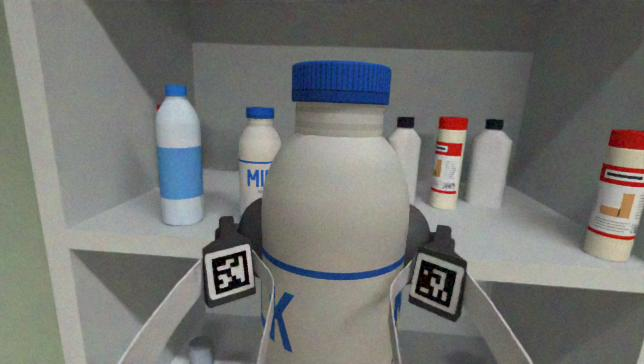

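move(blocking=false, joints={"arm_m": 0.455}, speeds={"arm_m": 0.1}, cameras=[])

wait(seconds=7, cameras=["head_camera","wrist_camera"])

move(blocking=false, joints={"lift_m": 0.975}, speeds={"lift_m": 0.03}, contact_limits={"lift_m": {"down": 13}}, cameras=[])

wait(seconds=4, cameras=["head_camera","wrist_camera"])

Scene clock: 160.03 s.
move: moving
base_odometry: x=+1.192 y=-0.391 heading=+1.192
turned_by_wheels: +0.000
turned_by_imu: +0.000
base_tilt: forward=+1.4 right=-0.1
lidar_m: 1.47 1.52 1.66 3.26 3.26 2.06 1.90 1.69 0.82 0.88 0.80 1.52
head_depth_mm: 1047 783 1084 1105 918 804 - / 1047 770 1076 1105 879 756 - / 1050 823 1050 1107 859 - - / 1053 1067 1026 1105 1036 363 - / 1057 1068 1008 1110 729 721 1163 / 1047 1072 990 1110 1045 771 1163 / 1055 1070 971 1101 713 719 1084
base_status: not commanded
joint_positions: lift_m=+1.020 arm_m=+0.018 wrist_yaw_rad=+0.000 wrist_pitch_rad=-0.026 wrist_roll_rad=+0.000 gripper_m=+0.036 head_pan_rad=-1.570 head_tilt_rad=-0.150
joint_status: arm_m moving
measured_speeds: translate_m=+0.000 rotate_rad=+0.000 lift_m=+0.000 arm_m=+0.068 wrist_yaw_rad=+0.000 wrist_pitch_rad=+0.000 wrist_roll_rad=+0.000 head_pan_rad=+0.000 head_tilt_rad=+0.000
motor_effort: left_wheel=+1.2(1.4) right_wheel=+6.5(6.6) lift_m=+34.8(36.5) arm_m=+25.0(26.4) wrist_yaw_rad=-0.6(1.4) wrist_pitch_rad=+14.5(15.2) wrist_roll_rad=+0.3(0.3) gripper_m=-12.2(12.9) head_pan_rad=+1.1(2.1) head_tilt_rad=-2.1(2.8)
hand_pose: x=-0.0214 y=-0.4182 z=+1.1280 quat_wxyz=(+0.707, +0.010, -0.707, -0.009) (m; base frame)
wrist_depth_mm: 478 576 823 825 799 778 - / 484 563 842 132 820 812 - / 485 495 489 132 624 794 - / 519 566 724 127 623 672 - / 507 501 150 127 140 555 521 / 556 - 132 131 131 453 447 / - - 859 135 895 889 -
pictures: none
No camera images: "cameras" was empty.

Scene clock: 165.07 s.
earlier move: done
base_odometry: x=+1.192 y=-0.391 heading=+1.192
turned_by_wheels: +0.000
turned_by_imu: -0.001
base_tilt: forward=+1.2 right=-0.2
lidar_m: 1.47 1.52 1.66 3.27 3.25 2.06 1.90 1.69 0.82 0.88 0.80 1.53
head_depth_mm: 1045 784 1085 1104 291 751 1150 / 1050 767 1084 1095 864 756 1151 / 1049 820 1056 1095 537 755 1154 / 1043 1066 1037 1103 789 764 1168 / 1049 1070 1013 1107 729 719 1167 / 1053 1071 995 1107 1046 768 1171 / 1058 1067 977 1106 711 719 1086
base_status: not commanded
joint_positions: lift_m=+1.020 arm_m=+0.455 wrist_yaw_rad=+0.000 wrist_pitch_rad=-0.026 wrist_roll_rad=+0.000 gripper_m=+0.036 head_pan_rad=-1.570 head_tilt_rad=-0.150
joint_status: all done
measured_speeds: all 0
on_its_own: wrist_pitch_rad is at rest, and its effort (+14.2) is outside its rest range (-8 to +12)
motor_effort: left_wheel=+1.1(1.6) right_wheel=+6.1(6.8) lift_m=+19.9(36.5) arm_m=+24.5(27.0) wrist_yaw_rad=-0.7(1.6) wrist_pitch_rad=+14.2(15.2) wrist_roll_rad=+0.0(0.3) gripper_m=-13.2(13.4) head_pan_rad=+1.3(2.1) head_tilt_rad=-1.9(2.8)
hand_pose: x=-0.0214 y=-0.8555 z=+1.1280 quat_wxyz=(+0.707, +0.010, -0.707, -0.009) (m; base frame)
wrist_depth_mm: 437 432 418 413 401 397 388 / 450 447 437 130 416 409 401 / 460 459 451 131 427 422 414 / 476 484 471 126 441 206 424 / 451 490 150 126 140 190 214 / 359 381 132 131 131 192 229 / 287 270 292 136 290 199 238
wait: 5.03 of 7 s (the move ended)
pictures: head_camera (sideways), wrist_camera
camera_calibration:
head_camera: T_world_to_cam=[[0.0146037, 0.0970972, -0.995168, 1.31049], [0.999887, -0.00491856, 0.0141931, -0.0227048], [-0.00351669, -0.995263, -0.0971581, 0.0845303], [0, 0, 0, 1]] pos_world=[0.00386143, -0.0432267, 1.31269]
wrist_camera: T_world_to_cam=[[-0.998156, -0.05256, 0.0303788, -0.0966797], [-0.0418204, 0.232589, -0.971675, 1.32444], [0.0440055, -0.971154, -0.234358, -0.396585], [0, 0, 0, 1]] pos_world=[-0.023661, -0.698276, 1.19692]

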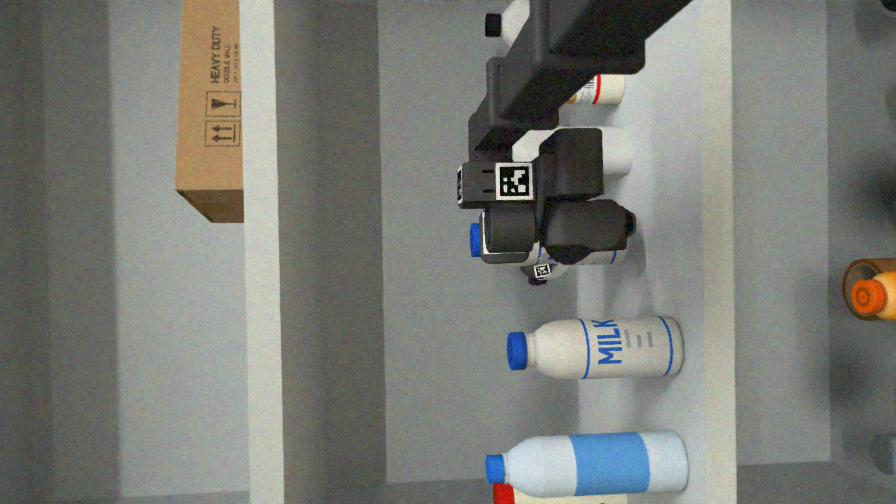

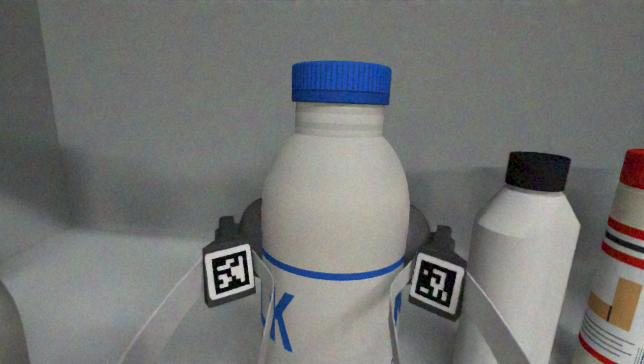

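Scene clock: 165.57 s.
move: moving
base_odometry: x=+1.192 y=-0.391 heading=+1.192
turned_by_wheels: +0.000
turned_by_imu: +0.000
base_tilt: forward=+1.4 right=+0.0
lidar_m: 1.47 1.52 1.66 3.26 3.24 2.06 1.90 1.69 0.82 0.88 0.81 1.53
head_depth_mm: 1043 784 1077 1102 296 705 1152 / 1046 767 1085 1092 436 753 1152 / 1046 820 1058 1110 537 759 1162 / 1049 1065 1035 1108 633 760 1165 / 1047 1070 1012 1109 726 719 1163 / 1051 1070 993 1112 1045 770 1165 / 1057 1073 976 1107 711 718 1079
base_status: not commanded
joint_positions: lift_m=+1.007 arm_m=+0.455 wrist_yaw_rad=+0.000 wrist_pitch_rad=-0.026 wrist_roll_rad=+0.000 gripper_m=+0.036 head_pan_rad=-1.570 head_tilt_rad=-0.150
joint_status: lift_m moving
measured_speeds: translate_m=+0.000 rotate_rad=+0.000 lift_m=-0.030 arm_m=+0.000 wrist_yaw_rad=+0.000 wrist_pitch_rad=+0.000 wrist_roll_rad=+0.000 head_pan_rad=+0.000 head_tilt_rad=+0.000
motor_effort: left_wheel=+0.9(1.5) right_wheel=+6.7(6.7) lift_m=+19.9(22.5) arm_m=+23.8(25.3) wrist_yaw_rad=-0.1(1.3) wrist_pitch_rad=+15.0(15.0) wrist_roll_rad=-0.2(0.4) gripper_m=-12.7(12.8) head_pan_rad=+1.0(2.2) head_tilt_rad=-2.1(2.6)
contact_limits: lift_m down 13 (down: maximum 72; up: maximum 65)
hand_pose: x=-0.0214 y=-0.8555 z=+1.1153 quat_wxyz=(+0.707, +0.009, -0.707, -0.009) (m; base frame)
wrist_depth_mm: 433 433 421 414 401 394 388 / 451 445 437 131 414 408 402 / 464 456 455 131 426 419 410 / 477 486 472 126 439 202 223 / 446 469 150 127 140 187 221 / 339 343 132 131 131 193 229 / 280 255 266 136 274 199 239
pictures: none
No camera images: "cameras" was empty.

Scene clock: 167.00 s.
earlier move: done
base_odometry: x=+1.192 y=-0.391 heading=+1.192
turned_by_wheels: +0.000
turned_by_imu: +0.000
base_tilt: forward=+1.5 right=-0.2
lidar_m: 1.47 1.52 1.66 3.26 3.26 2.06 1.90 1.69 0.82 0.88 0.80 1.53
head_depth_mm: 1044 785 1083 1105 909 296 1152 / 1053 766 1076 1105 440 710 1162 / 1049 821 1053 1105 540 712 1160 / 1051 1062 1035 1103 649 716 1165 / 1046 1070 1010 1110 728 720 1165 / 1054 1071 989 1113 1048 768 1165 / 1057 1071 972 1105 712 719 1082
base_status: not commanded
joint_positions: lift_m=+0.975 arm_m=+0.455 wrist_yaw_rad=+0.000 wrist_pitch_rad=+0.023 wrist_roll_rad=+0.000 gripper_m=+0.036 head_pan_rad=-1.570 head_tilt_rad=-0.150
joint_status: all done
measured_speeds: all 0
motor_effort: left_wheel=+1.2(1.6) right_wheel=+6.3(6.8) lift_m=+16.1(23.2) arm_m=+23.3(25.3) wrist_yaw_rad=-0.8(1.3) wrist_pitch_rad=+5.3(15.0) wrist_roll_rad=-0.3(0.4) gripper_m=-12.3(13.6) head_pan_rad=+1.0(2.2) head_tilt_rad=-2.3(2.6)
contact_limits: lift_m down 13 (down: maximum 72; up: maximum 65)
hand_pose: x=-0.0213 y=-0.8567 z=+1.0956 quat_wxyz=(+0.707, -0.008, -0.707, +0.008) (m; base frame)
wrist_depth_mm: 444 439 423 418 409 407 391 / 456 448 441 131 421 410 405 / 459 465 455 132 431 422 412 / 478 477 469 126 439 185 212 / 437 458 150 126 140 186 214 / 320 322 132 131 131 190 221 / 248 231 253 136 251 195 229
wait: 1.43 of 4 s (the move ended)
pictures: head_camera (sideways), wrist_camera
camera_calibration:
head_camera: T_world_to_cam=[[0.0146037, 0.0970972, -0.995168, 1.31049], [0.999887, -0.00491856, 0.0141931, -0.0227048], [-0.00351669, -0.995263, -0.0971581, 0.0845303], [0, 0, 0, 1]] pos_world=[0.00386143, -0.0432267, 1.31269]
wrist_camera: T_world_to_cam=[[-0.998151, -0.0510919, 0.032918, -0.0972642], [-0.0418186, 0.184306, -0.981979, 1.26316], [0.0441042, -0.98154, -0.186102, -0.467067], [0, 0, 0, 1]] pos_world=[-0.0236611, -0.696222, 1.15668]

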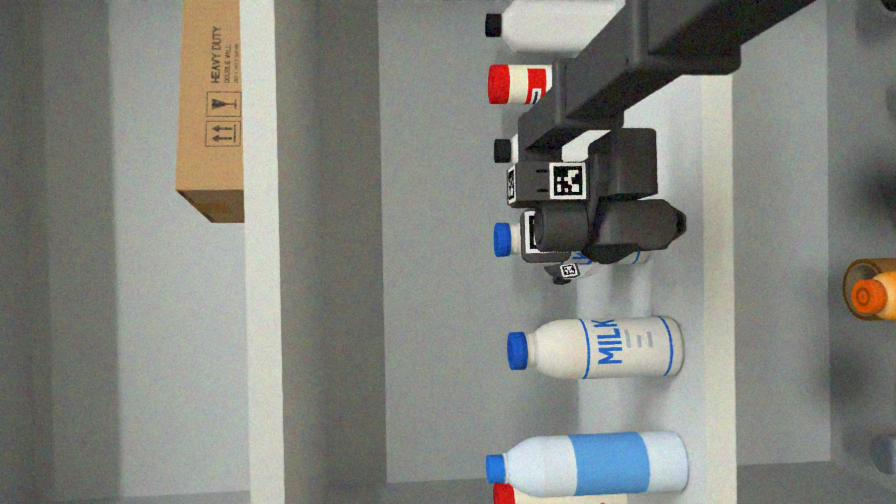

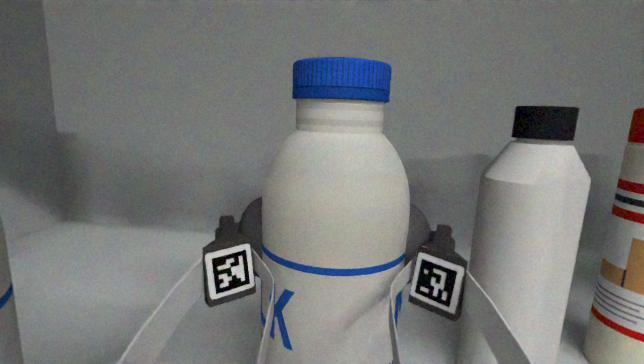

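move(blocking=false, joints={"lift_m": 0.972, "wrist_pitch_rad": 0.01}, cameras=[])

wait(seconds=2, cameras=[])

move(blocking=false, joints={"gripper_m": 0.117}, cameras=[])

wait(seconds=3, cameras=["head_camera","wrist_camera"])

move(blocking=false, joints={"arm_m": 0.15}, cameras=[])

wait(seconds=5, cameras=["head_camera","wrist_camera"])

Scene clock: 168.13 s.
move: moving
base_odometry: x=+1.192 y=-0.391 heading=+1.192
turned_by_wheels: +0.000
turned_by_imu: +0.000
base_tilt: forward=+1.4 right=-0.2
lidar_m: 1.47 1.52 1.66 3.26 3.26 2.06 1.90 1.69 0.82 0.89 0.80 1.52
head_depth_mm: 1048 785 1083 1105 912 295 1156 / 1045 766 1081 1106 443 712 1152 / 1048 822 1054 1105 541 710 1164 / 1054 1063 1035 1104 686 717 1162 / 1054 1069 1010 1113 728 723 1162 / 1053 1072 988 1108 1042 769 1167 / 1053 1075 971 1105 711 719 1081
base_status: not commanded
joint_positions: lift_m=+0.972 arm_m=+0.455 wrist_yaw_rad=+0.000 wrist_pitch_rad=+0.027 wrist_roll_rad=+0.000 gripper_m=+0.036 head_pan_rad=-1.570 head_tilt_rad=-0.150
joint_status: lift_m moving; wrist_pitch_rad moving
measured_speeds: all 0
motor_effort: left_wheel=+1.1(1.6) right_wheel=+5.6(6.7) lift_m=+12.3(18.7) arm_m=+22.7(23.1) wrist_yaw_rad=-1.1(1.4) wrist_pitch_rad=-2.3(4.8) wrist_roll_rad=-0.1(0.3) gripper_m=-11.9(12.9) head_pan_rad=+0.5(1.7) head_tilt_rad=-2.0(2.1)
hand_pose: x=-0.0213 y=-0.8568 z=+1.0936 quat_wxyz=(+0.707, -0.009, -0.707, +0.009) (m; base frame)
wrist_depth_mm: 442 437 431 419 411 405 393 / 452 451 439 128 419 410 403 / 462 465 454 132 430 420 409 / 479 479 471 126 440 186 213 / 445 459 150 127 139 186 213 / 317 323 132 130 131 189 227 / 247 230 252 135 251 194 228
pictures: none
No camera images: "cameras" was empty.

Scene clock: 168.17 s.
earlier move: done
base_odometry: x=+1.192 y=-0.391 heading=+1.192
turned_by_wheels: +0.000
turned_by_imu: +0.000
base_tilt: forward=+1.4 right=-0.2
lidar_m: 1.47 1.52 1.66 3.25 3.25 2.05 1.90 1.69 0.82 0.88 0.80 1.53
head_depth_mm: 1045 784 1087 1106 911 295 1146 / 1047 767 1079 1103 442 710 1157 / 1046 821 1052 1105 540 712 1165 / 1049 1068 1029 1105 683 716 1160 / 1050 1070 1008 1111 727 721 1164 / 1056 1069 993 1113 1044 770 1168 / 1057 1068 974 1103 711 720 1084
base_status: not commanded
joint_positions: lift_m=+0.972 arm_m=+0.455 wrist_yaw_rad=+0.000 wrist_pitch_rad=+0.027 wrist_roll_rad=+0.000 gripper_m=+0.036 head_pan_rad=-1.570 head_tilt_rad=-0.150
joint_status: all done
measured_speeds: all 0
motor_effort: left_wheel=+1.2(1.6) right_wheel=+6.0(6.7) lift_m=+13.2(18.7) arm_m=+22.0(23.1) wrist_yaw_rad=-0.8(1.4) wrist_pitch_rad=-2.8(4.8) wrist_roll_rad=+0.0(0.3) gripper_m=-12.0(12.9) head_pan_rad=+0.8(1.7) head_tilt_rad=-1.8(2.1)
hand_pose: x=-0.0213 y=-0.8568 z=+1.0936 quat_wxyz=(+0.707, -0.009, -0.707, +0.009) (m; base frame)
wrist_depth_mm: 446 438 427 420 413 399 393 / 452 453 438 129 418 413 404 / 466 467 457 132 425 420 410 / 480 478 466 126 440 186 213 / 442 458 150 127 139 186 214 / 318 323 132 131 131 189 229 / 248 230 253 135 251 193 228
wait: 0.03 of 2 s (the move ended)
pictures: none
No camera images: "cameras" was empty.

Scene clock: 168.67 s.
move: moving
base_odometry: x=+1.192 y=-0.391 heading=+1.192
turned_by_wheels: +0.000
turned_by_imu: +0.000
base_tilt: forward=+1.4 right=-0.3
lidar_m: 1.47 1.52 1.66 3.25 3.24 2.06 1.90 1.68 0.82 0.88 0.80 1.53
head_depth_mm: 1044 787 1083 1108 914 295 1154 / 1046 767 1075 1108 443 713 1152 / 1051 821 1058 1106 541 712 1159 / 1049 1063 1028 1106 750 717 1167 / 1057 1071 1009 1110 729 719 1164 / 1054 1071 988 1116 1048 769 1161 / 1054 1069 973 1103 712 720 1084
base_status: not commanded
joint_positions: lift_m=+0.972 arm_m=+0.455 wrist_yaw_rad=+0.000 wrist_pitch_rad=+0.019 wrist_roll_rad=+0.000 gripper_m=+0.072 head_pan_rad=-1.570 head_tilt_rad=-0.150
joint_status: gripper_m moving
measured_speeds: translate_m=+0.000 rotate_rad=+0.000 lift_m=-0.001 arm_m=+0.000 wrist_yaw_rad=+0.000 wrist_pitch_rad=-0.168 wrist_roll_rad=+0.000 head_pan_rad=+0.000 head_tilt_rad=+0.000
motor_effort: left_wheel=+1.2(1.4) right_wheel=+6.5(6.8) lift_m=+14.2(14.2) arm_m=+22.2(22.8) wrist_yaw_rad=-1.1(1.5) wrist_pitch_rad=+0.0(3.3) wrist_roll_rad=+0.1(0.3) gripper_m=+76.3(76.3) head_pan_rad=+0.8(1.6) head_tilt_rad=-2.1(2.2)
hand_pose: x=-0.0214 y=-0.8566 z=+1.0914 quat_wxyz=(+0.707, -0.006, -0.707, +0.007) (m; base frame)
wrist_depth_mm: 441 437 428 421 412 402 394 / 455 451 444 129 419 412 402 / 467 464 453 132 429 421 409 / 478 478 467 126 437 185 213 / 444 460 150 127 141 185 213 / 317 320 134 131 131 188 221 / 256 229 243 135 241 193 228
pictures: none
No camera images: "cameras" was empty.

Scene clock: 169.50 s.
earlier move: done
base_odometry: x=+1.192 y=-0.391 heading=+1.192
turned_by_wheels: +0.000
turned_by_imu: +0.000
base_tilt: forward=+1.4 right=-0.2
lidar_m: 1.47 1.52 1.66 3.27 3.26 2.06 1.90 1.69 0.82 0.88 0.80 1.53
head_depth_mm: 1045 783 1082 1101 909 295 1152 / 1047 766 1080 1104 444 710 1154 / 1050 821 1055 1109 540 712 1159 / 1051 1065 1032 1103 670 715 1163 / 1052 1072 1013 1111 728 722 1165 / 1052 1066 993 1102 1045 769 1165 / 1053 1072 973 1100 712 720 1084
base_status: not commanded
joint_positions: lift_m=+0.972 arm_m=+0.455 wrist_yaw_rad=+0.000 wrist_pitch_rad=-0.006 wrist_roll_rad=+0.000 gripper_m=+0.117 head_pan_rad=-1.570 head_tilt_rad=-0.150
joint_status: all done
measured_speeds: all 0
motor_effort: left_wheel=+1.3(1.5) right_wheel=+6.7(6.8) lift_m=+28.6(28.6) arm_m=+21.8(22.8) wrist_yaw_rad=-1.1(1.5) wrist_pitch_rad=+3.7(4.0) wrist_roll_rad=+0.3(0.3) gripper_m=-0.8(79.2) head_pan_rad=+2.2(2.3) head_tilt_rad=-2.0(2.4)
hand_pose: x=-0.0214 y=-0.8561 z=+1.0850 quat_wxyz=(+0.707, +0.003, -0.707, -0.002) (m; base frame)
wrist_depth_mm: 438 437 426 413 405 399 388 / 451 450 441 129 416 410 402 / 467 465 450 126 428 196 217 / 480 477 468 123 439 183 213 / 401 406 151 127 142 181 214 / 306 123 147 131 142 129 229 / - 224 227 137 233 202 229
wait: 0.83 of 3 s (the move ended)
pictures: head_camera (sideways), wrist_camera
camera_calibration:
head_camera: T_world_to_cam=[[0.0146037, 0.0970972, -0.995168, 1.31049], [0.999887, -0.00491856, 0.0141931, -0.0227048], [-0.00351669, -0.995263, -0.0971581, 0.0845303], [0, 0, 0, 1]] pos_world=[0.00386143, -0.0432267, 1.31269]
wrist_camera: T_world_to_cam=[[-0.998156, -0.0519477, 0.0314116, -0.095997], [-0.0418203, 0.213347, -0.976081, 1.27109], [0.0440036, -0.975594, -0.215126, -0.431824], [0, 0, 0, 1]] pos_world=[-0.023661, -0.697455, 1.1508]

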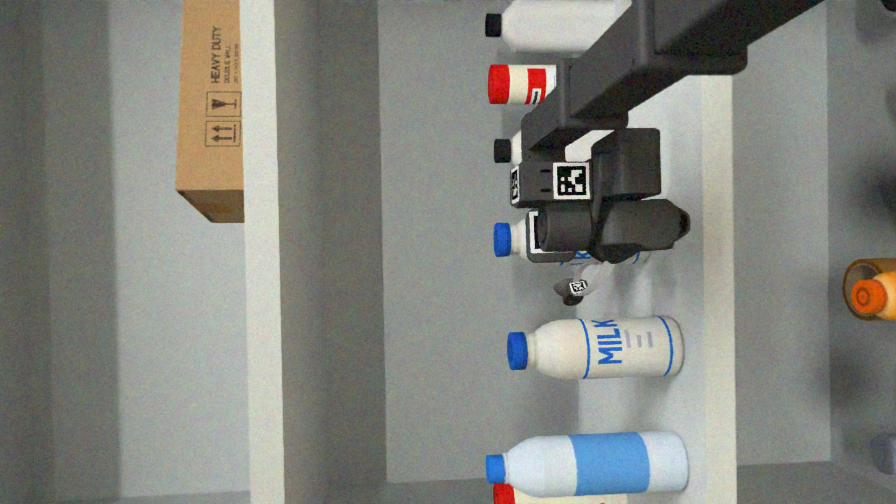

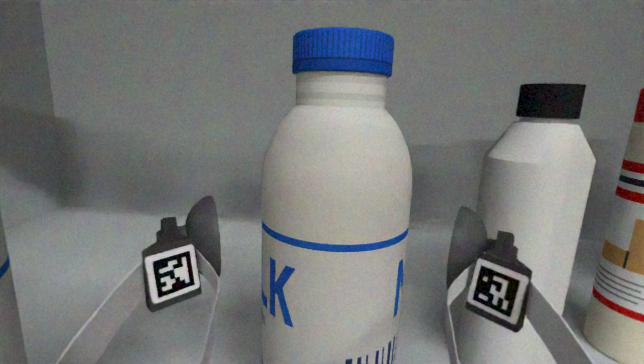

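Scene clock: 170.00 s.
move: moving
base_odometry: x=+1.192 y=-0.391 heading=+1.192
turned_by_wheels: +0.000
turned_by_imu: +0.000
base_tilt: forward=+1.4 right=-0.2
lidar_m: 1.47 1.52 1.66 3.25 3.24 2.06 1.90 1.69 0.82 0.88 0.80 1.53
head_depth_mm: 1045 785 1089 1099 910 291 1154 / 1045 766 1081 1100 477 710 1156 / 1047 823 1059 1109 528 676 1161 / 1049 1067 1036 1105 658 717 1164 / 1052 1066 1011 1104 726 719 1162 / 1055 1072 989 1113 1041 767 1168 / 1052 1073 970 1104 713 719 1086
base_status: not commanded
joint_positions: lift_m=+0.972 arm_m=+0.437 wrist_yaw_rad=+0.000 wrist_pitch_rad=-0.007 wrist_roll_rad=+0.000 gripper_m=+0.117 head_pan_rad=-1.570 head_tilt_rad=-0.150
joint_status: arm_m moving
measured_speeds: translate_m=+0.000 rotate_rad=+0.000 lift_m=+0.000 arm_m=-0.068 wrist_yaw_rad=+0.000 wrist_pitch_rad=+0.000 wrist_roll_rad=+0.000 head_pan_rad=+0.000 head_tilt_rad=+0.000
motor_effort: left_wheel=+1.1(1.6) right_wheel=+6.1(6.5) lift_m=+35.6(35.6) arm_m=-25.7(25.9) wrist_yaw_rad=-0.6(1.1) wrist_pitch_rad=+3.1(3.8) wrist_roll_rad=-0.1(0.3) gripper_m=-0.2(1.0) head_pan_rad=+0.7(1.8) head_tilt_rad=-2.0(2.1)
hand_pose: x=-0.0214 y=-0.8384 z=+1.0849 quat_wxyz=(+0.707, +0.003, -0.707, -0.002) (m; base frame)
wrist_depth_mm: 451 446 438 426 419 410 403 / 463 459 453 143 428 418 410 / 472 476 467 139 441 204 237 / 484 492 482 137 455 195 225 / 404 403 164 142 150 196 233 / 310 124 269 147 281 129 242 / - 224 234 154 232 218 234
pictures: none
No camera images: "cameras" was empty.

Scene clock: 172.97 s.
earlier move: done
base_odometry: x=+1.192 y=-0.391 heading=+1.192
turned_by_wheels: +0.000
turned_by_imu: -0.001
base_tilt: forward=+1.4 right=-0.2
lidar_m: 1.47 1.52 1.66 3.25 3.25 2.07 1.90 1.68 0.82 0.88 0.80 1.53
head_depth_mm: 1049 784 1086 1106 921 799 1154 / 1046 764 1076 1103 880 - - / 1043 822 1053 1113 940 337 - / 1050 1065 1031 1108 803 349 378 / 1051 1067 1011 1109 728 681 1171 / 1054 1072 987 1113 1047 768 1174 / 1052 1070 973 1102 713 719 1086
base_status: not commanded
joint_positions: lift_m=+0.972 arm_m=+0.150 wrist_yaw_rad=+0.000 wrist_pitch_rad=-0.007 wrist_roll_rad=+0.000 gripper_m=+0.117 head_pan_rad=-1.570 head_tilt_rad=-0.150
joint_status: all done
measured_speeds: all 0
motor_effort: left_wheel=+1.1(1.6) right_wheel=+6.5(7.0) lift_m=+34.4(35.8) arm_m=-25.0(26.9) wrist_yaw_rad=-0.7(1.4) wrist_pitch_rad=+3.2(4.4) wrist_roll_rad=+0.1(0.4) gripper_m=-0.1(1.5) head_pan_rad=+2.3(2.3) head_tilt_rad=-2.1(2.6)
hand_pose: x=-0.0214 y=-0.5510 z=+1.0848 quat_wxyz=(+0.707, +0.003, -0.707, -0.003) (m; base frame)
wrist_depth_mm: 457 712 704 695 672 666 653 / 455 360 728 715 700 686 673 / 447 360 356 435 709 508 - / 467 380 369 443 581 527 - / 400 373 367 433 443 425 465 / 354 124 336 332 326 129 331 / 443 - 853 853 826 799 311
wait: 2.97 of 5 s (the move ended)
pictures: head_camera (sideways), wrist_camera
camera_calibration:
head_camera: T_world_to_cam=[[0.0146037, 0.0970972, -0.995168, 1.31049], [0.999887, -0.00491856, 0.0141931, -0.0227048], [-0.00351669, -0.995263, -0.0971581, 0.0845303], [0, 0, 0, 1]] pos_world=[0.00386143, -0.0432267, 1.31269]
wrist_camera: T_world_to_cam=[[-0.998156, -0.0519851, 0.031351, -0.0801001], [-0.0418193, 0.214459, -0.975837, 1.2061], [0.0440055, -0.975348, -0.216238, -0.133012], [0, 0, 0, 1]] pos_world=[-0.023661, -0.392556, 1.1507]

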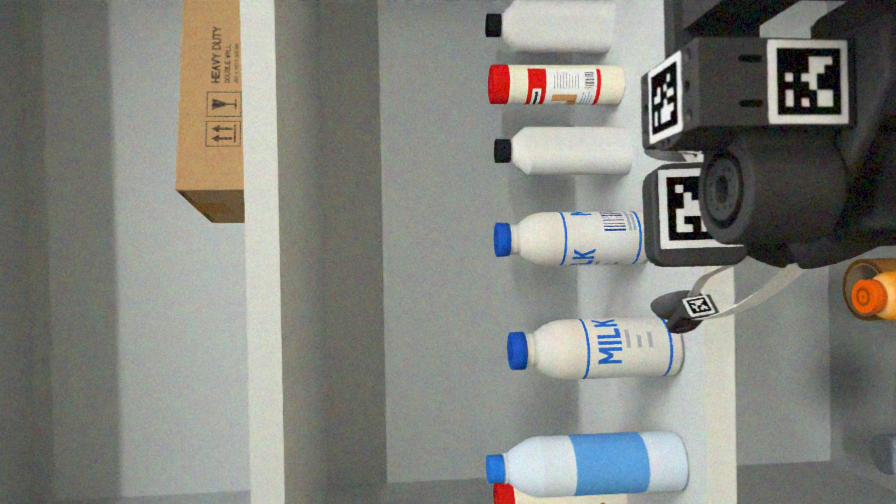

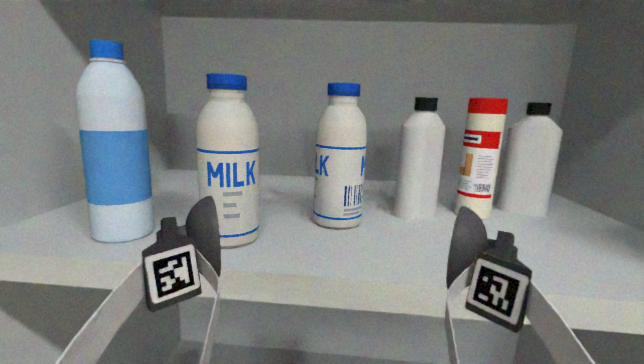

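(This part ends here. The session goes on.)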